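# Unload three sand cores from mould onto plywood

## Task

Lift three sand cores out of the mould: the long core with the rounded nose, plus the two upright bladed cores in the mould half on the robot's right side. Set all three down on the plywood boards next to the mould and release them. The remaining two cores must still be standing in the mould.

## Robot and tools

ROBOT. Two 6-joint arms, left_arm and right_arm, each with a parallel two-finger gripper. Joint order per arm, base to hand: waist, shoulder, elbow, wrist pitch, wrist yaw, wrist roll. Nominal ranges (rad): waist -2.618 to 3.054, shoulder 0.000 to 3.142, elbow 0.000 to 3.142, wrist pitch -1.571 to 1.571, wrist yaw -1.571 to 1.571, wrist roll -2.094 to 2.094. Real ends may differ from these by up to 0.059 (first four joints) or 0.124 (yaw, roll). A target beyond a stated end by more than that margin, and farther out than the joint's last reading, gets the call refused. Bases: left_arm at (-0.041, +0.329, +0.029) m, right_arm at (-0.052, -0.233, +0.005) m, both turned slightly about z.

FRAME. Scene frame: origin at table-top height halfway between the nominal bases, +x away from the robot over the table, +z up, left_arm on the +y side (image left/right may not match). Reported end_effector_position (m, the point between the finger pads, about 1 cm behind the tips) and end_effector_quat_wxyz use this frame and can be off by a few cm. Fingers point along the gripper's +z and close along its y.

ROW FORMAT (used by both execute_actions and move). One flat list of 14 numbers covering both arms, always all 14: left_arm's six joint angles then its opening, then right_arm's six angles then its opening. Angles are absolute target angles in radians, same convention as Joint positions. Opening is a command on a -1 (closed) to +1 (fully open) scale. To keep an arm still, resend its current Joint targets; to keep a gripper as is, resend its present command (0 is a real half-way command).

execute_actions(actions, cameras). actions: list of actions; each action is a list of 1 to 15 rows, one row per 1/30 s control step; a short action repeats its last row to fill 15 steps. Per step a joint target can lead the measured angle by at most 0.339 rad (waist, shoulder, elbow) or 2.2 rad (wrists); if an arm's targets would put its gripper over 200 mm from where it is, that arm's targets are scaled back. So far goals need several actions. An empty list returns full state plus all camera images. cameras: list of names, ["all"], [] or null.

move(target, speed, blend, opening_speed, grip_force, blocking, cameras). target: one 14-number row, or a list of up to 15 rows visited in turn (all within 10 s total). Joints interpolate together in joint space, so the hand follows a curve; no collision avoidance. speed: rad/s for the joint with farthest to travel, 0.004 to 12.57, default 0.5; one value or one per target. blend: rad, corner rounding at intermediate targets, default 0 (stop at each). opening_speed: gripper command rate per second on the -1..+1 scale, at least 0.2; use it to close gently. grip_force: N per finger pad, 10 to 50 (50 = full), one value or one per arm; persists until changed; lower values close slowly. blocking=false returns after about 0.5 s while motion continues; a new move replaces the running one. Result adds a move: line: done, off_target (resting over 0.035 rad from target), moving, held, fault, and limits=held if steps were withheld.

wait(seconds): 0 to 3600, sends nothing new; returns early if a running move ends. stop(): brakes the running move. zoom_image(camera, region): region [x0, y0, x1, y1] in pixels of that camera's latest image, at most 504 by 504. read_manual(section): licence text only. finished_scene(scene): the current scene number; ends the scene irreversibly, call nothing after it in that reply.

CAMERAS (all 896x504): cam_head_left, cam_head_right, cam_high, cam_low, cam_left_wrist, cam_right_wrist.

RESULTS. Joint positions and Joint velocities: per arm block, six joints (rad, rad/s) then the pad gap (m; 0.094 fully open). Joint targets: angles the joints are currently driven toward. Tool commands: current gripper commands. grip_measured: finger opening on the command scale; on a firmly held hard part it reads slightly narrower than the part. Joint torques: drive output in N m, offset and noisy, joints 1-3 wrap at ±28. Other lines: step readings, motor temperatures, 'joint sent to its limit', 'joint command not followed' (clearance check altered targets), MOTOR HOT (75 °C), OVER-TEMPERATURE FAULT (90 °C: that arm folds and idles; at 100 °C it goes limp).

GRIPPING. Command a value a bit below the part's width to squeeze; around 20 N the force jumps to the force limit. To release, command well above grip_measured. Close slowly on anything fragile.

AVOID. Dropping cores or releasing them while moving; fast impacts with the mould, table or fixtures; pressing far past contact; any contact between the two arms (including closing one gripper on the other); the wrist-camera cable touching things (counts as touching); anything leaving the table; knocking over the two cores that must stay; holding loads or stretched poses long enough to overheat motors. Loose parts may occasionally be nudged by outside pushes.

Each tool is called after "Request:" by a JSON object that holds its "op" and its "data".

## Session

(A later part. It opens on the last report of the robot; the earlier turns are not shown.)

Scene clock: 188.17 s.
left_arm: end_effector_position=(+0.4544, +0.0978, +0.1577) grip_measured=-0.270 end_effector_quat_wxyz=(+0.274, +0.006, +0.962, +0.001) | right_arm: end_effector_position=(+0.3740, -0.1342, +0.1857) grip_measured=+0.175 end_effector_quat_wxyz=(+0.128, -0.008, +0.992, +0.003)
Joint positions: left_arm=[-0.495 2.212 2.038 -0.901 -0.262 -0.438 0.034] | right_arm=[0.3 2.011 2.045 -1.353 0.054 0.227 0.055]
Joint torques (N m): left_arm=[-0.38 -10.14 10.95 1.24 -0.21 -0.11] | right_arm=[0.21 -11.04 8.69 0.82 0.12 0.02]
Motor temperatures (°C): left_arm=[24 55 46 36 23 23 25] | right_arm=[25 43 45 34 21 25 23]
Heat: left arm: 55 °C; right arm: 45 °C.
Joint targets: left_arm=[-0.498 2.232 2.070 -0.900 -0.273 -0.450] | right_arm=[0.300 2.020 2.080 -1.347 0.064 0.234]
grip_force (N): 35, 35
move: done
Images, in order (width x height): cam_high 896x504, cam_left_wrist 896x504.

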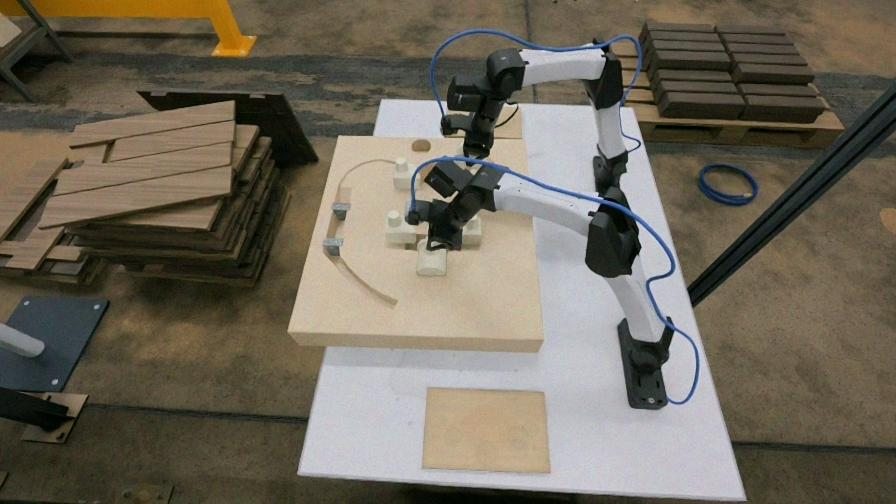

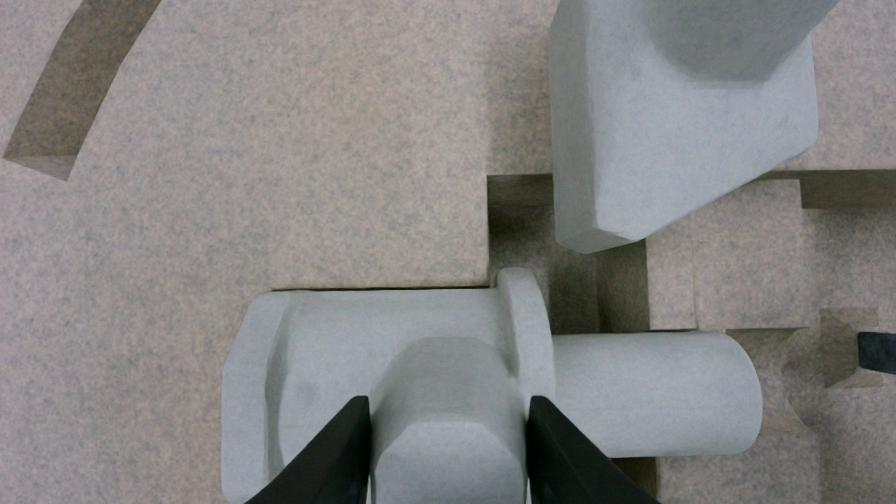

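Request:
{"op": "move", "data": {"target": [[-0.498,2.325,2.515,-1.24,-0.273,-0.45,-0.7, 0.300,2.02,2.08,-1.347,0.064,0.234,0],[-0.2,2.3,2.48,-1.2,-0.12,-0.2,-0.7, -0.2,2.12,2.25,-1.43,-0.05,-0.19,0],[0.10,1.58,1.48,-0.887,0.04,0.06,-0.7, -0.571,2.22,2.395,-1.5,-0.156,-0.603,0]], "speed": [0.5,0.6,0.7], "blend": [0.05,0.1,0], "cameras": ["all"]}}

Scene clock: 209.60 s.
left_arm: end_effector_position=(+0.3553, +0.3542, +0.2060) grip_measured=-0.273 end_effector_quat_wxyz=(+0.230, -0.011, +0.973, +0.002) | right_arm: end_effector_position=(+0.3390, -0.4847, +0.1858) grip_measured=+0.175 end_effector_quat_wxyz=(+0.127, +0.009, +0.992, -0.007)
Joint positions: left_arm=[0.099 1.628 1.476 -0.956 0.024 0.046 0.034] | right_arm=[-0.572 2.209 2.358 -1.502 -0.135 -0.59 0.055]
Joint torques (N m): left_arm=[0.01 -11.23 8.39 1.9 0.25 0.15] | right_arm=[0.35 -12.33 8.57 0.71 -0.39 -0.25]
Motor temperatures (°C): left_arm=[24 57 48 36 23 23 26] | right_arm=[25 44 46 33 21 25 23]
Heat: left arm: 57 °C; right arm: 46 °C.
Joint targets: left_arm=[0.100 1.580 1.480 -0.887 0.040 0.060] | right_arm=[-0.571 2.220 2.395 -1.500 -0.156 -0.603]
grip_force (N): 35, 35
move: off_target (left_arm, right_arm); left_arm: the wrist pitch is farthest, 0.069 rad from its target; right_arm: the elbow is farthest, 0.037 rad from its target

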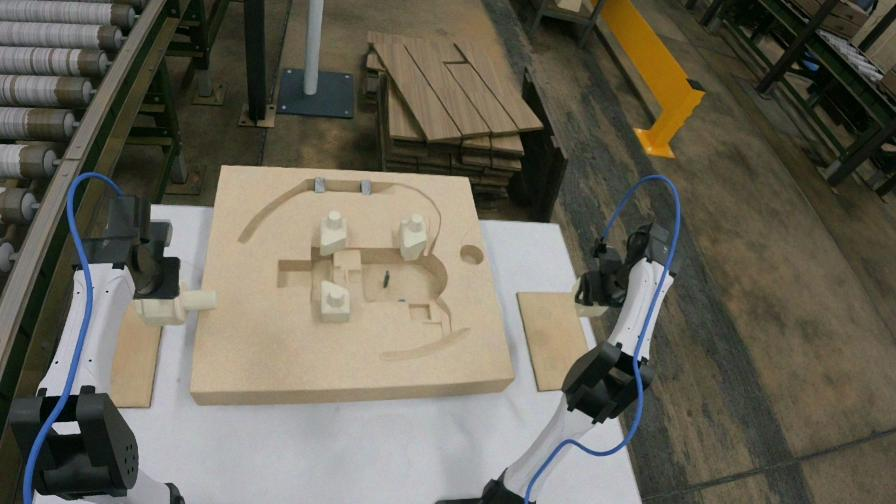

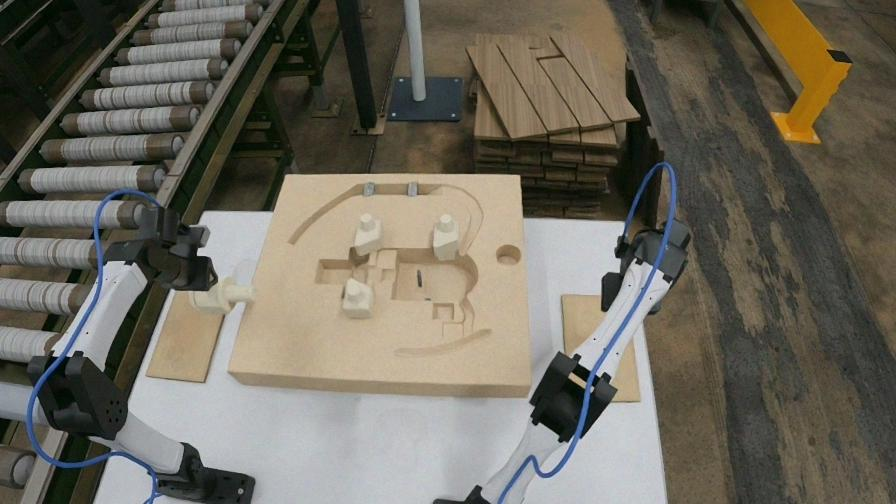

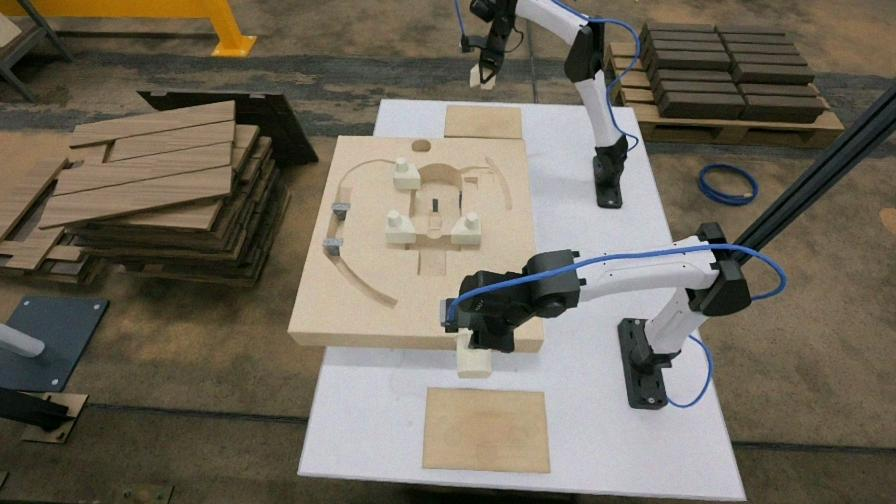

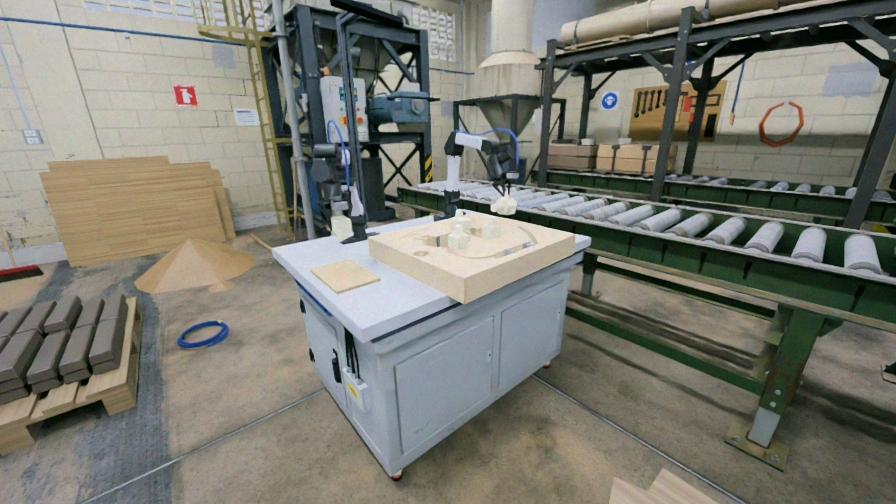

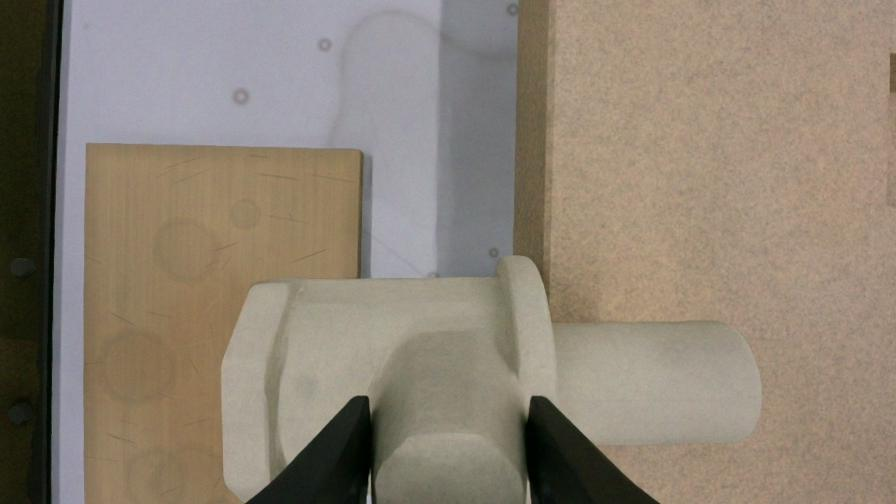

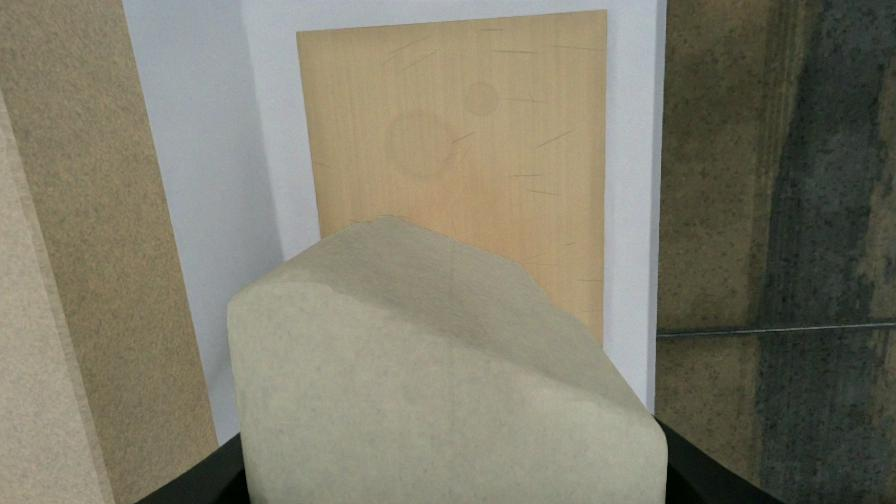

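Request:
{"op": "zoom_image", "data": {"camera": "cam_low", "region": [300, 180, 380, 250]}}

Request:
{"op": "zoom_image", "data": {"camera": "cam_high", "region": [440, 30, 560, 150]}}

Request:
{"op": "zoom_image", "data": {"camera": "cam_head_left", "region": [500, 210, 680, 410]}}

Request:
{"op": "zoom_image", "data": {"camera": "cam_low", "region": [440, 170, 540, 240]}}

Request:
{"op": "zoom_image", "data": {"camera": "cam_high", "region": [400, 270, 600, 480]}}

Scaled by 6.300 from the camera's image (finer frame: 1280x720).

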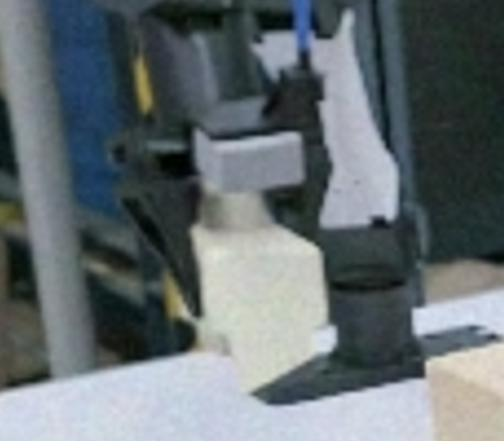

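Scaled by 4.200 from the camera's image (finer frame: 1280x720).

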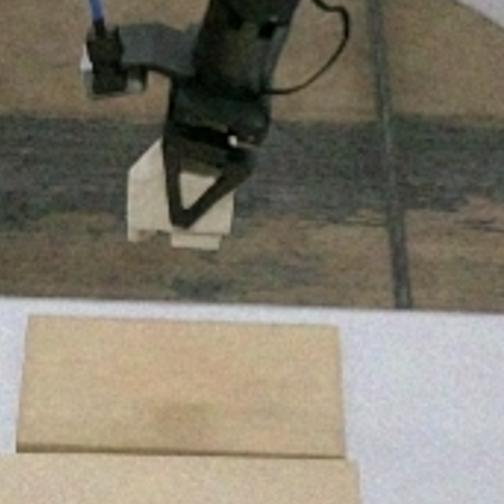

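Scaled by 2.520 from the camera's image (finer frame: 1280x720).

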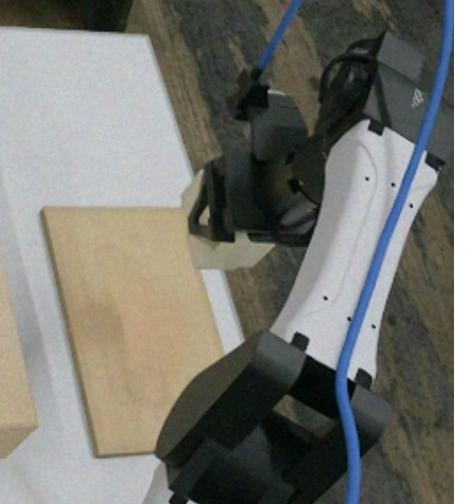

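Scaled by 5.040 from the camera's image (finer frame: 1280x720).

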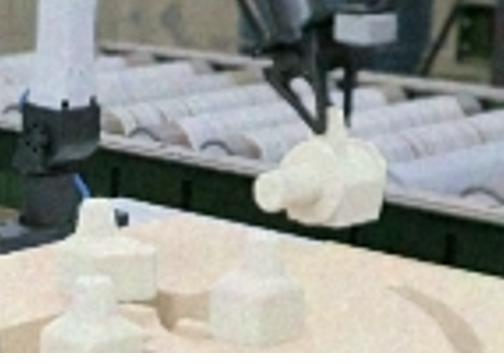

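Scaled by 2.400 from the camera's image (finer frame: 1280x720).

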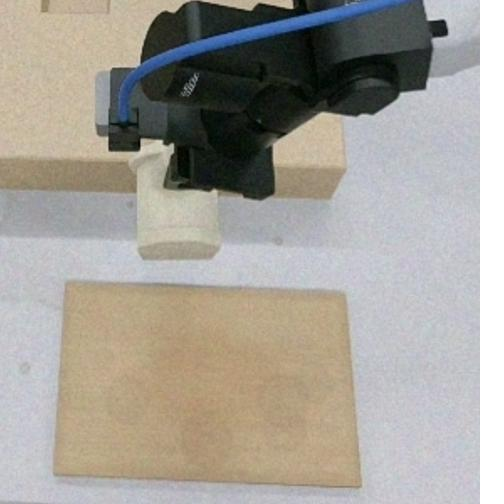

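Request:
{"op": "move", "data": {"target": [[0.5706,1.66,1.302,-0.615,0.2775,0.477,-0.7, -0.6435,2.01,1.71,-1.04,-0.172,-0.675,0],[0.5706,1.66,1.302,-0.615,0.2775,0.477,-0.7, -0.6435,2.03,1.55,-0.86,-0.172,-0.675,0]], "speed": [0.6,0.3], "blend": [0.03,0], "cameras": ["all"]}}

Request:
{"op": "zoom_image", "data": {"camera": "cam_high", "region": [440, 40, 560, 150]}}

Request:
{"op": "zoom_image", "data": {"camera": "cam_high", "region": [400, 280, 600, 480]}}

Request:
{"op": "zoom_image", "data": {"camera": "cam_low", "region": [290, 190, 400, 290]}}

Scene clock: 256.70 s.
left_arm: end_effector_position=(+0.3332, +0.5095, +0.1583) grip_measured=-0.273 end_effector_quat_wxyz=(+0.273, -0.013, +0.962, +0.018) | right_arm: end_effector_position=(+0.2923, -0.4833, +0.0596) grip_measured=+0.175 end_effector_quat_wxyz=(+0.115, +0.008, +0.993, +0.006)
Joint positions: left_arm=[0.573 1.671 1.297 -0.693 0.24 0.462 0.034] | right_arm=[-0.642 2.025 1.569 -0.943 -0.154 -0.662 0.055]
Joint torques (N m): left_arm=[-0.35 -8.49 8.46 2.01 0.62 0.15] | right_arm=[0.21 -11.43 4.48 1.37 -0.31 -0.23]
Motor temperatures (°C): left_arm=[23 60 45 37 23 23 26] | right_arm=[25 49 48 32 21 25 23]
Heat: left arm: 60 °C; right arm: 49 °C.
Joint targets: left_arm=[0.571 1.660 1.302 -0.615 0.278 0.477] | right_arm=[-0.643 2.030 1.550 -0.860 -0.172 -0.675]
grip_force (N): 35, 35
move: off_target (left_arm, right_arm); left_arm: the wrist pitch is farthest, 0.078 rad from its target; right_arm: the wrist pitch is farthest, 0.083 rad from its target

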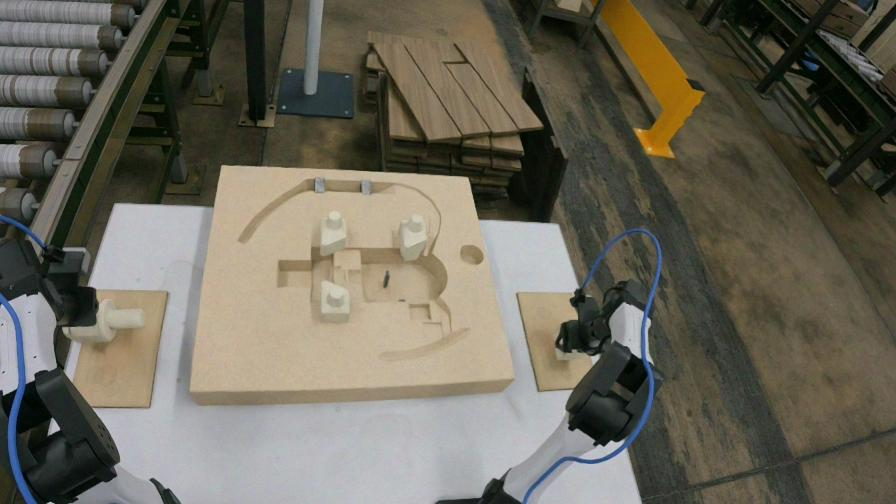

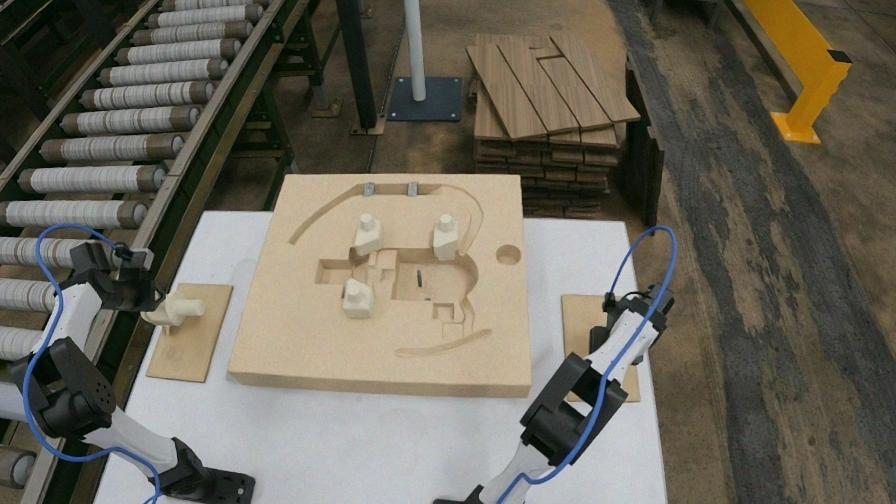

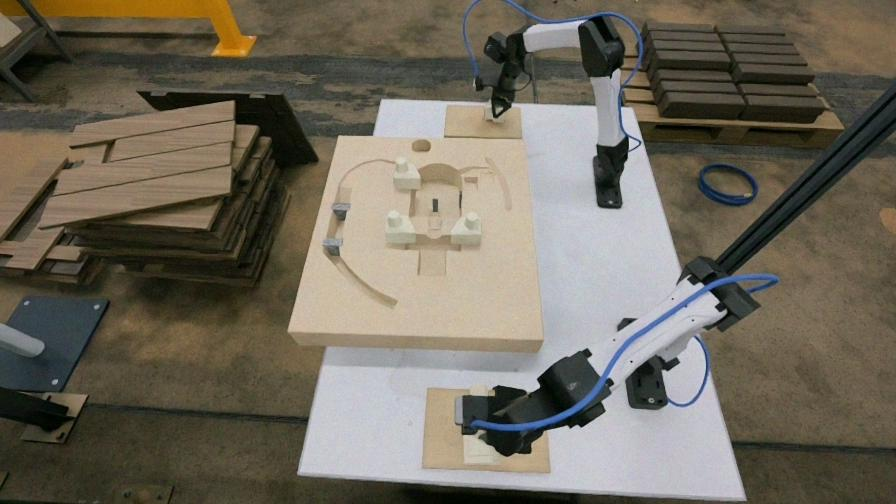

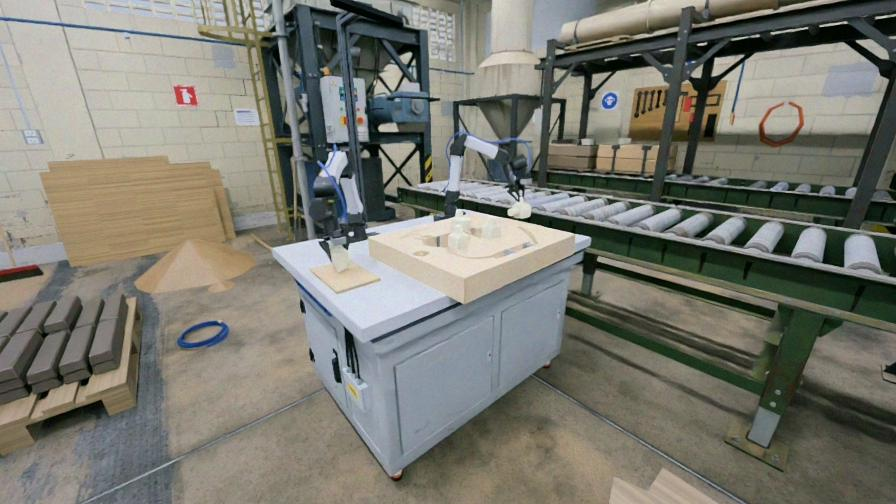

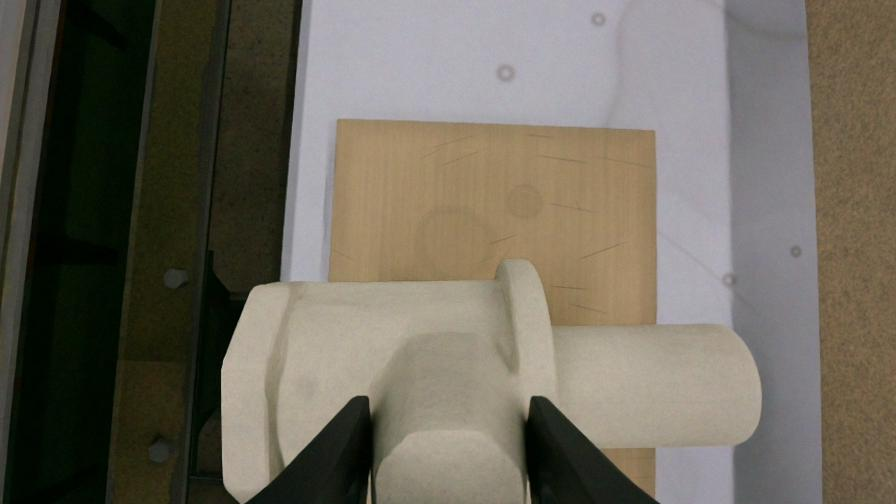

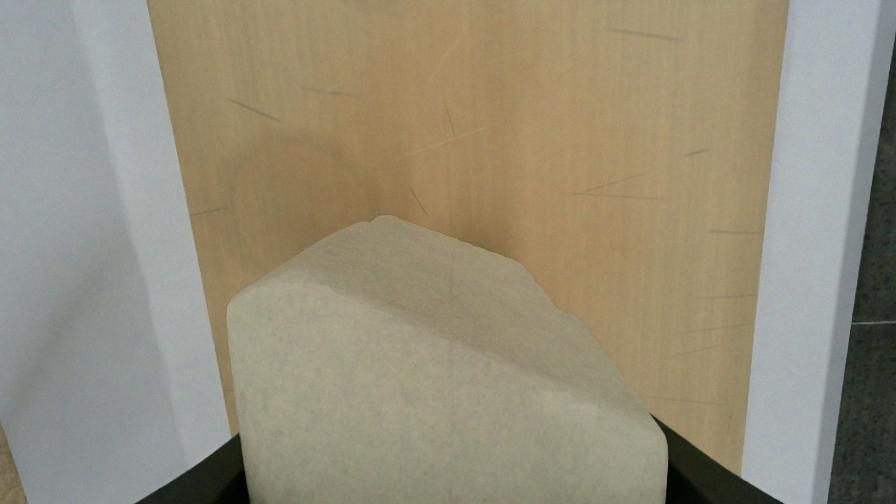

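Scaled by 4.200 from the camera's image (finer frame: 1280x720).

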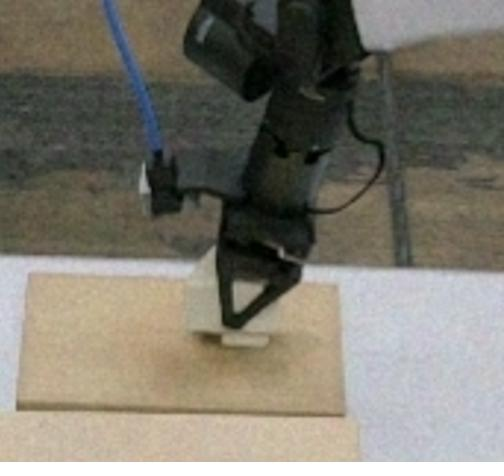

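Scaled by 2.520 from the camera's image (finer frame: 1280x720).

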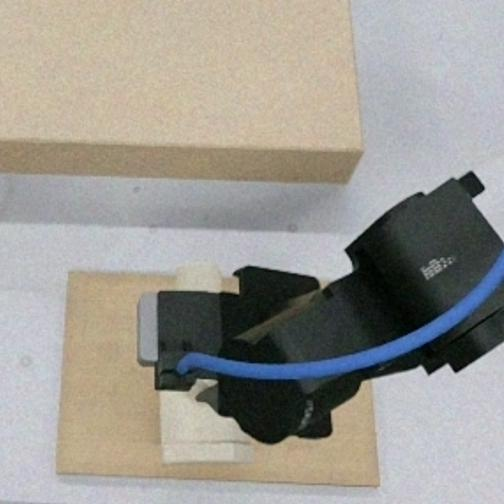

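Scaled by 4.582 from the camera's image (finer frame: 1280x720).

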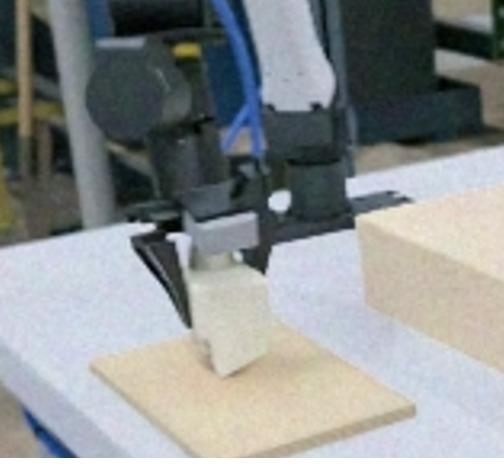

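Request:
{"op": "move", "data": {"target": [0.5706,1.68,1.223,-0.516,0.2775,0.477,-0.7, -0.6435,2.03,1.517,-0.80,-0.172,-0.675,0], "speed": 0.15, "cameras": ["cam_low","cam_high"]}}

Request:
{"op": "zoom_image", "data": {"camera": "cam_high", "region": [440, 40, 560, 150]}}

Request:
{"op": "zoom_image", "data": {"camera": "cam_low", "region": [490, 170, 560, 240]}}

Request:
{"op": "zoom_image", "data": {"camera": "cam_low", "region": [290, 190, 400, 290]}}

Scene clock: 272.17 s.
left_arm: end_effector_position=(+0.3338, +0.5097, +0.1337) grip_measured=-0.273 end_effector_quat_wxyz=(+0.273, -0.012, +0.962, +0.018) | right_arm: end_effector_position=(+0.2920, -0.4830, +0.0590) grip_measured=+0.175 end_effector_quat_wxyz=(+0.122, +0.007, +0.993, +0.001)
Joint positions: left_arm=[0.573 1.69 1.218 -0.595 0.241 0.462 0.034] | right_arm=[-0.642 2.008 1.539 -0.912 -0.154 -0.662 0.055]
Joint torques (N m): left_arm=[-0.4 -8.36 8.25 2.03 0.61 0.15] | right_arm=[0.29 -9.78 4.33 1.67 -0.31 -0.19]
Motor temperatures (°C): left_arm=[23 56 45 39 23 23 26] | right_arm=[25 48 44 34 21 25 23]
Heat: left arm: 56 °C; right arm: 48 °C.
Joint targets: left_arm=[0.571 1.680 1.223 -0.516 0.277 0.477] | right_arm=[-0.643 2.030 1.517 -0.800 -0.172 -0.675]
grip_force (N): 35, 35
move: off_target (left_arm, right_arm); left_arm: the wrist pitch is farthest, 0.079 rad from its target; right_arm: the wrist pitch is farthest, 0.112 rad from its target
Images, in order (width x height): cam_high 896x504, cam_low 896x504.

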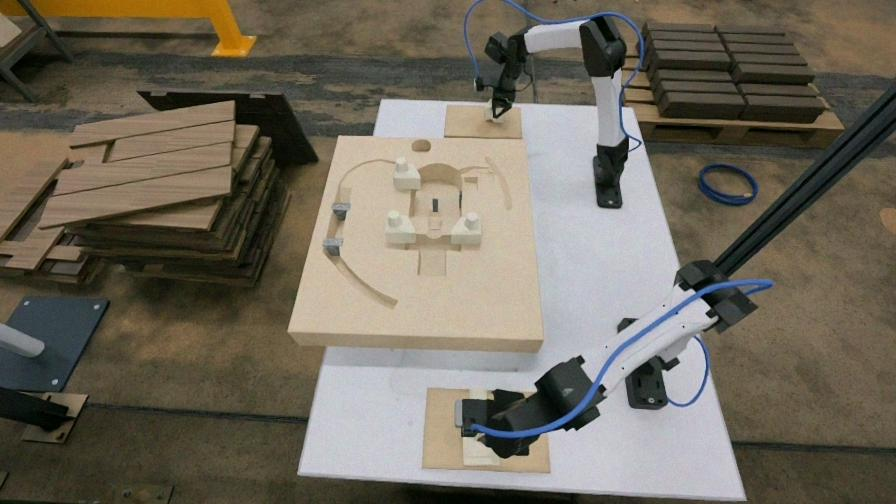

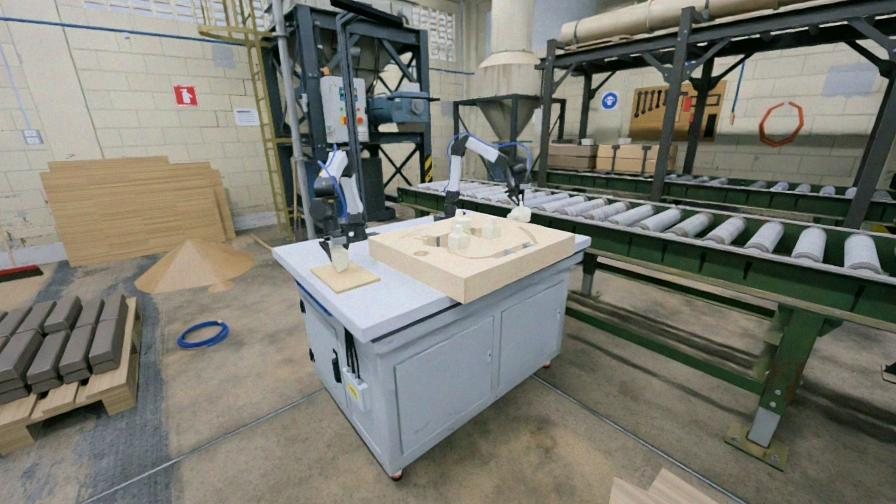

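Scaled by 4.200 from the camera's image (finer frame: 1280x720).

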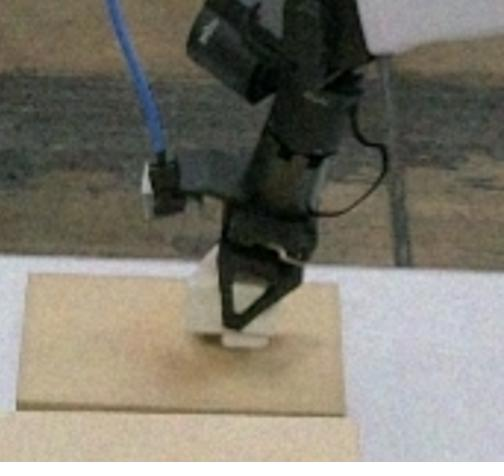

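Scaled by 7.200 from the camera's image (finer frame: 1280x720).

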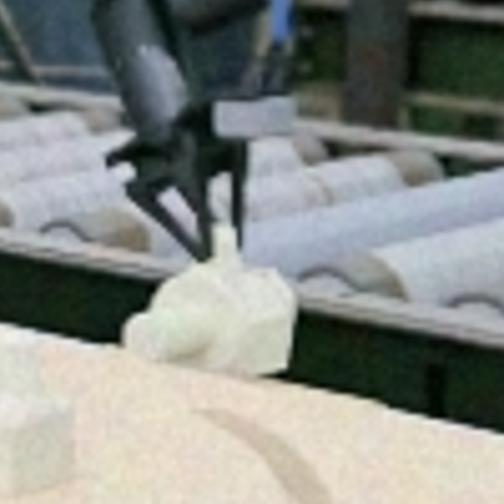

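Scaled by 4.582 from the camera's image (finer frame: 1280x720).

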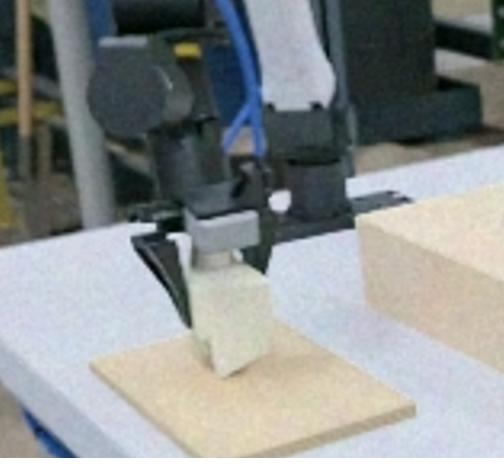

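Request:
{"op": "move", "data": {"target": [[0.5706,1.69,1.16,-0.43,0.2775,0.477,-0.7, -0.6435,2.012,1.53,-0.80,-0.172,-0.675,0],[0.5706,1.69,1.16,-0.43,0.2775,0.477,-0.7, -0.6435,2.012,1.53,-0.80,-0.172,-0.675,0.55]], "speed": 0.15, "opening_speed": 0.5, "cameras": ["cam_high","cam_low","cam_right_wrist"]}}

Request:
{"op": "zoom_image", "data": {"camera": "cam_high", "region": [440, 40, 560, 150]}}

Request:
{"op": "zoom_image", "data": {"camera": "cam_low", "region": [290, 190, 400, 290]}}

Scene clock: 281.60 s.
left_arm: end_effector_position=(+0.3368, +0.5089, +0.1221) grip_measured=-0.274 end_effector_quat_wxyz=(+0.286, -0.008, +0.958, +0.019) | right_arm: end_effector_position=(+0.3074, -0.4946, +0.0612) grip_measured=+0.548 end_effector_quat_wxyz=(+0.155, +0.003, +0.988, -0.023)
Joint positions: left_arm=[0.573 1.694 1.161 -0.508 0.253 0.464 0.034] | right_arm=[-0.642 2.008 1.528 -0.818 -0.16 -0.663 0.073]
Joint torques (N m): left_arm=[-0.23 -7.94 7.69 2.07 0.48 0.12] | right_arm=[0.24 -11.73 6.39 0.97 -0.28 -0.18]
Motor temperatures (°C): left_arm=[23 56 45 39 23 23 26] | right_arm=[25 47 43 34 21 25 23]
Heat: left arm: 56 °C; right arm: 47 °C.
Joint targets: left_arm=[0.571 1.690 1.160 -0.430 0.277 0.477] | right_arm=[-0.643 2.012 1.530 -0.800 -0.172 -0.675]
grip_force (N): 35, 35
move: off_target (left_arm); target 2's new numbers were sent with right_arm's wrist pitch 0.036 rad from that target; left_arm: the wrist pitch is farthest, 0.078 rad from its target

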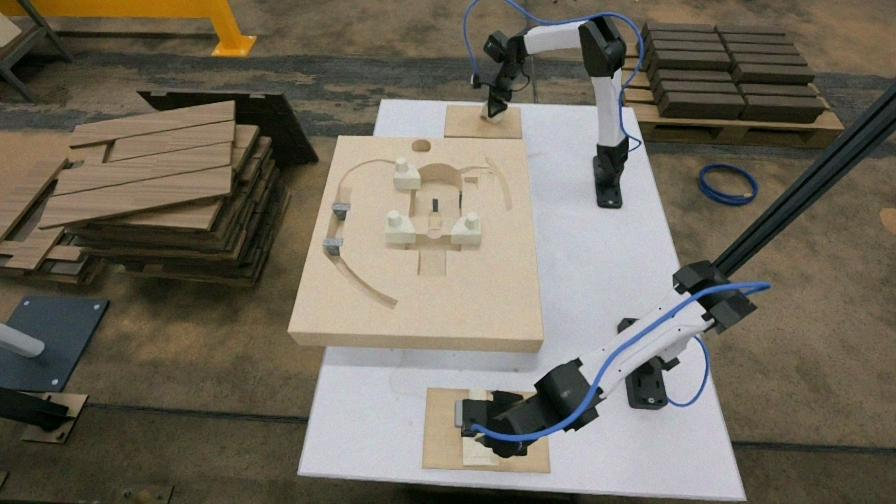

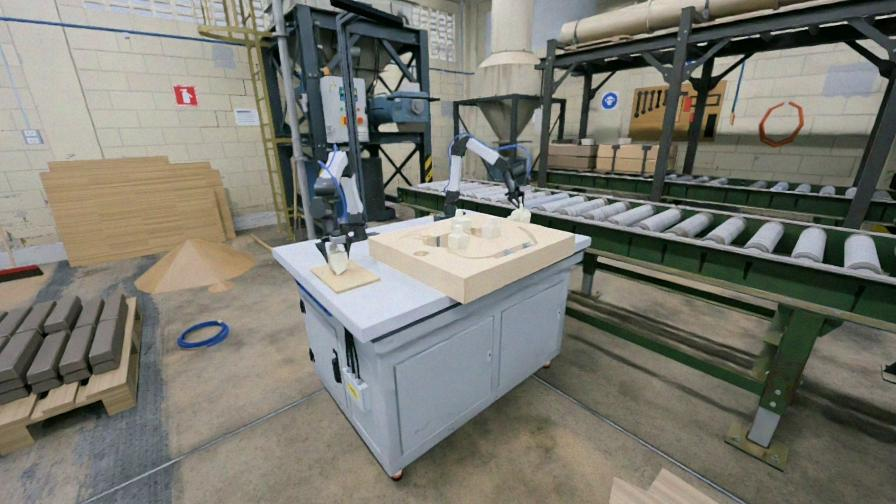

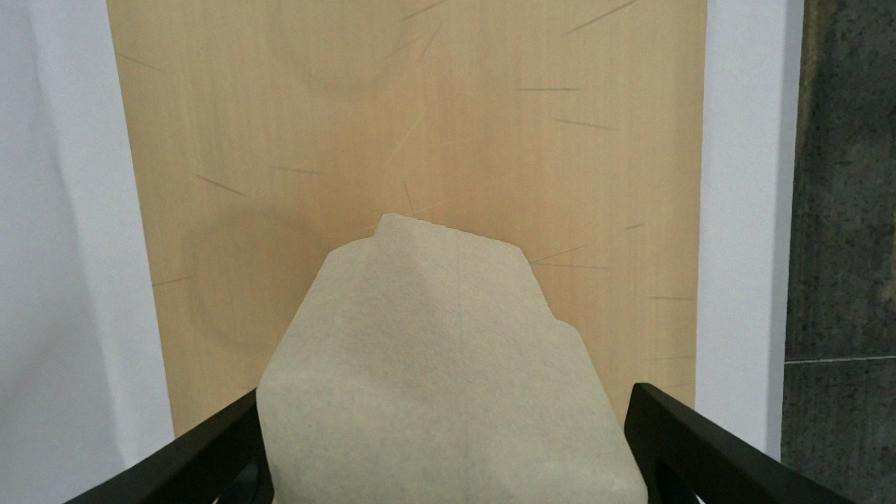

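Scaled by 4.200 from the camera's image (finer frame: 1280x720).

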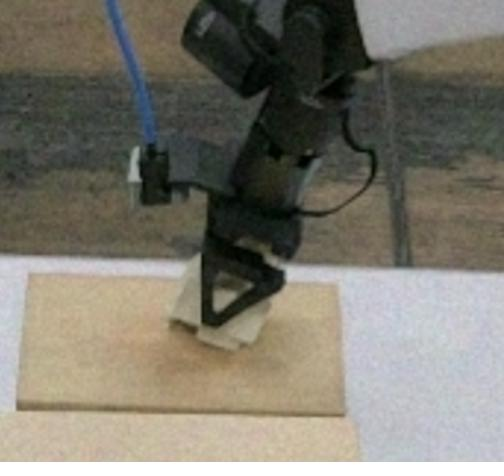

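Scaled by 4.582 from the camera's image (finer frame: 1280x720).

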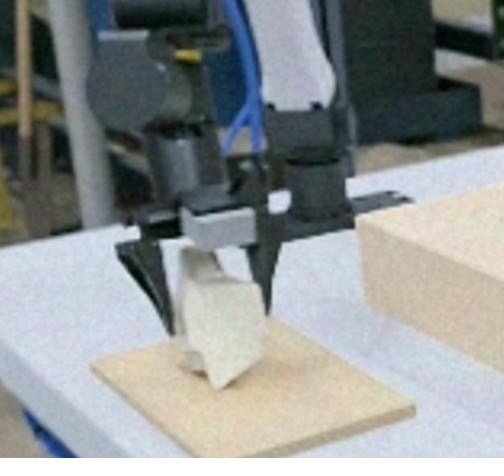

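Request:
{"op": "move", "data": {"target": [[0.5706,1.69,1.13,-0.40,0.2775,0.477,-0.7, -0.6435,2.012,1.53,-0.80,-0.172,-0.675,0.55],[0.5706,1.69,1.13,-0.40,0.2775,0.477,-0.7, -0.6435,2.012,1.53,-0.80,-0.172,-0.675,0],[0.5706,1.69,1.13,-0.40,0.2775,0.477,-0.7, -0.6435,1.98,1.56,-0.87,-0.172,-0.675,0]], "speed": 0.15, "opening_speed": 0.5, "cameras": ["cam_high","cam_low","cam_right_wrist"]}}

Request:
{"op": "zoom_image", "data": {"camera": "cam_high", "region": [440, 40, 560, 150]}}

Request:
{"op": "zoom_image", "data": {"camera": "cam_low", "region": [290, 190, 400, 290]}}

Request:
{"op": "zoom_image", "data": {"camera": "cam_low", "region": [490, 170, 560, 240]}}

Scene clock: 301.37 s.
left_arm: end_effector_position=(+0.3401, +0.5097, +0.1209) grip_measured=-0.274 end_effector_quat_wxyz=(+0.296, -0.006, +0.955, +0.023) | right_arm: end_effector_position=(+0.3052, -0.4926, +0.0618) grip_measured=+0.161 end_effector_quat_wxyz=(+0.150, +0.003, +0.988, -0.019)
Joint positions: left_arm=[0.573 1.694 1.143 -0.468 0.258 0.464 0.034] | right_arm=[-0.642 2.008 1.534 -0.837 -0.161 -0.664 0.055]
Joint torques (N m): left_arm=[-0.27 -7.84 6.54 2 0.45 0.13] | right_arm=[0.16 -14.82 8.14 0.5 -0.27 -0.19]
Heat: left arm: 54 °C; right arm: 47 °C.
Joint targets: left_arm=[0.570 1.690 1.130 -0.400 0.277 0.477] | right_arm=[-0.643 1.980 1.560 -0.870 -0.172 -0.675]
grip_force (N): 35, 35
move: off_target (left_arm); left_arm: the wrist pitch is farthest, 0.068 rad from its target

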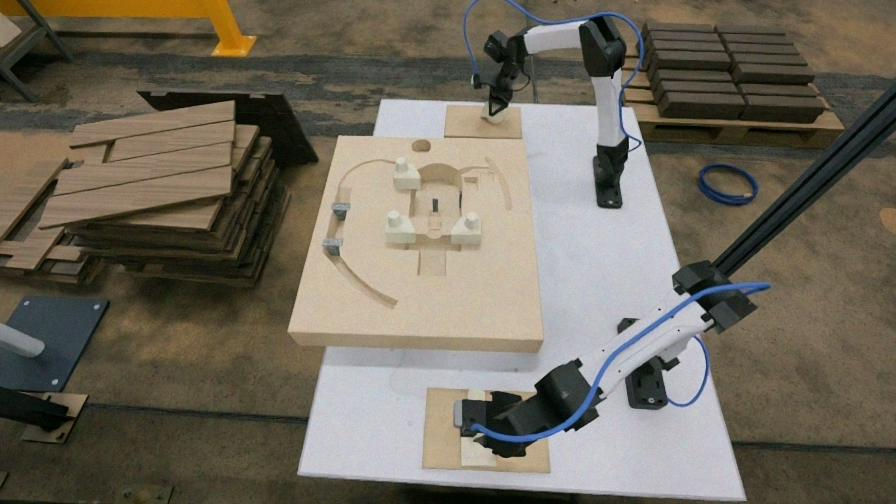

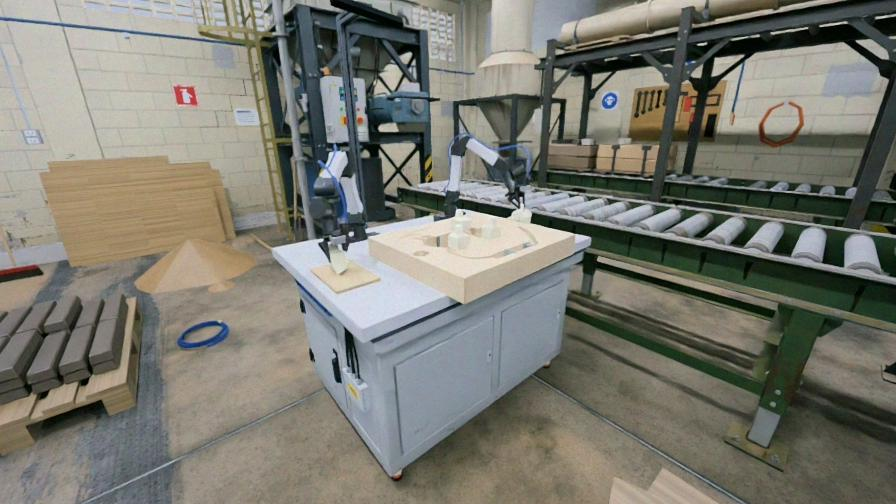

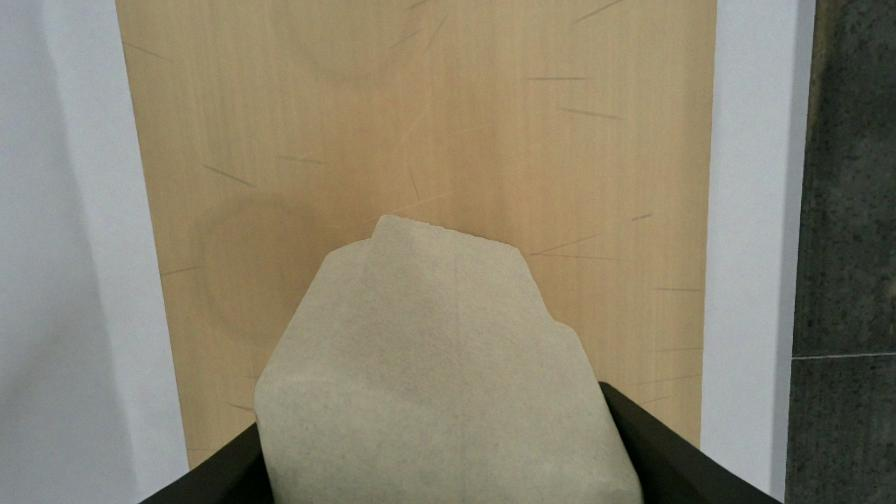

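Scaled by 4.200 from the camera's image (finer frame: 1280x720).

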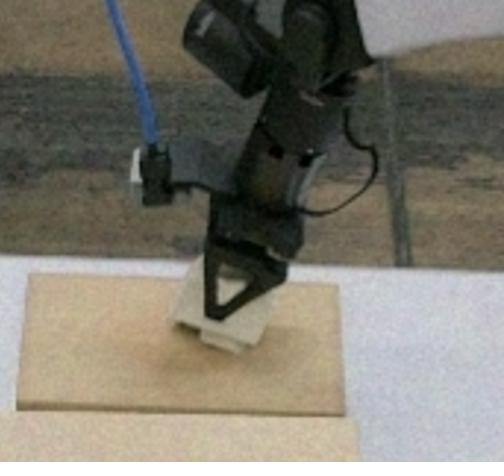

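Scaled by 4.582 from the camera's image (finer frame: 1280x720).

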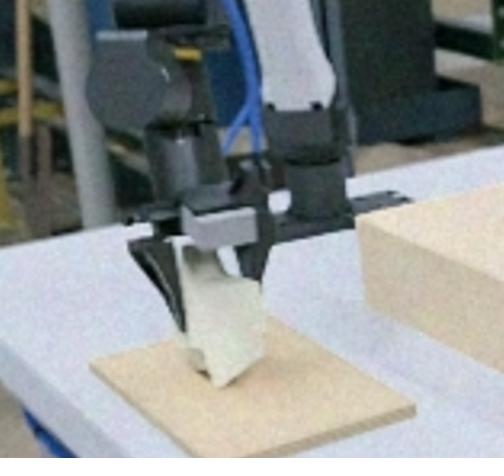

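Scaled by 7.200 from the camera's image (finer frame: 1280x720).

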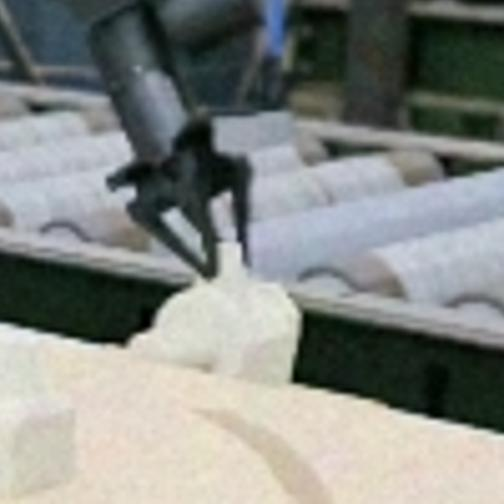

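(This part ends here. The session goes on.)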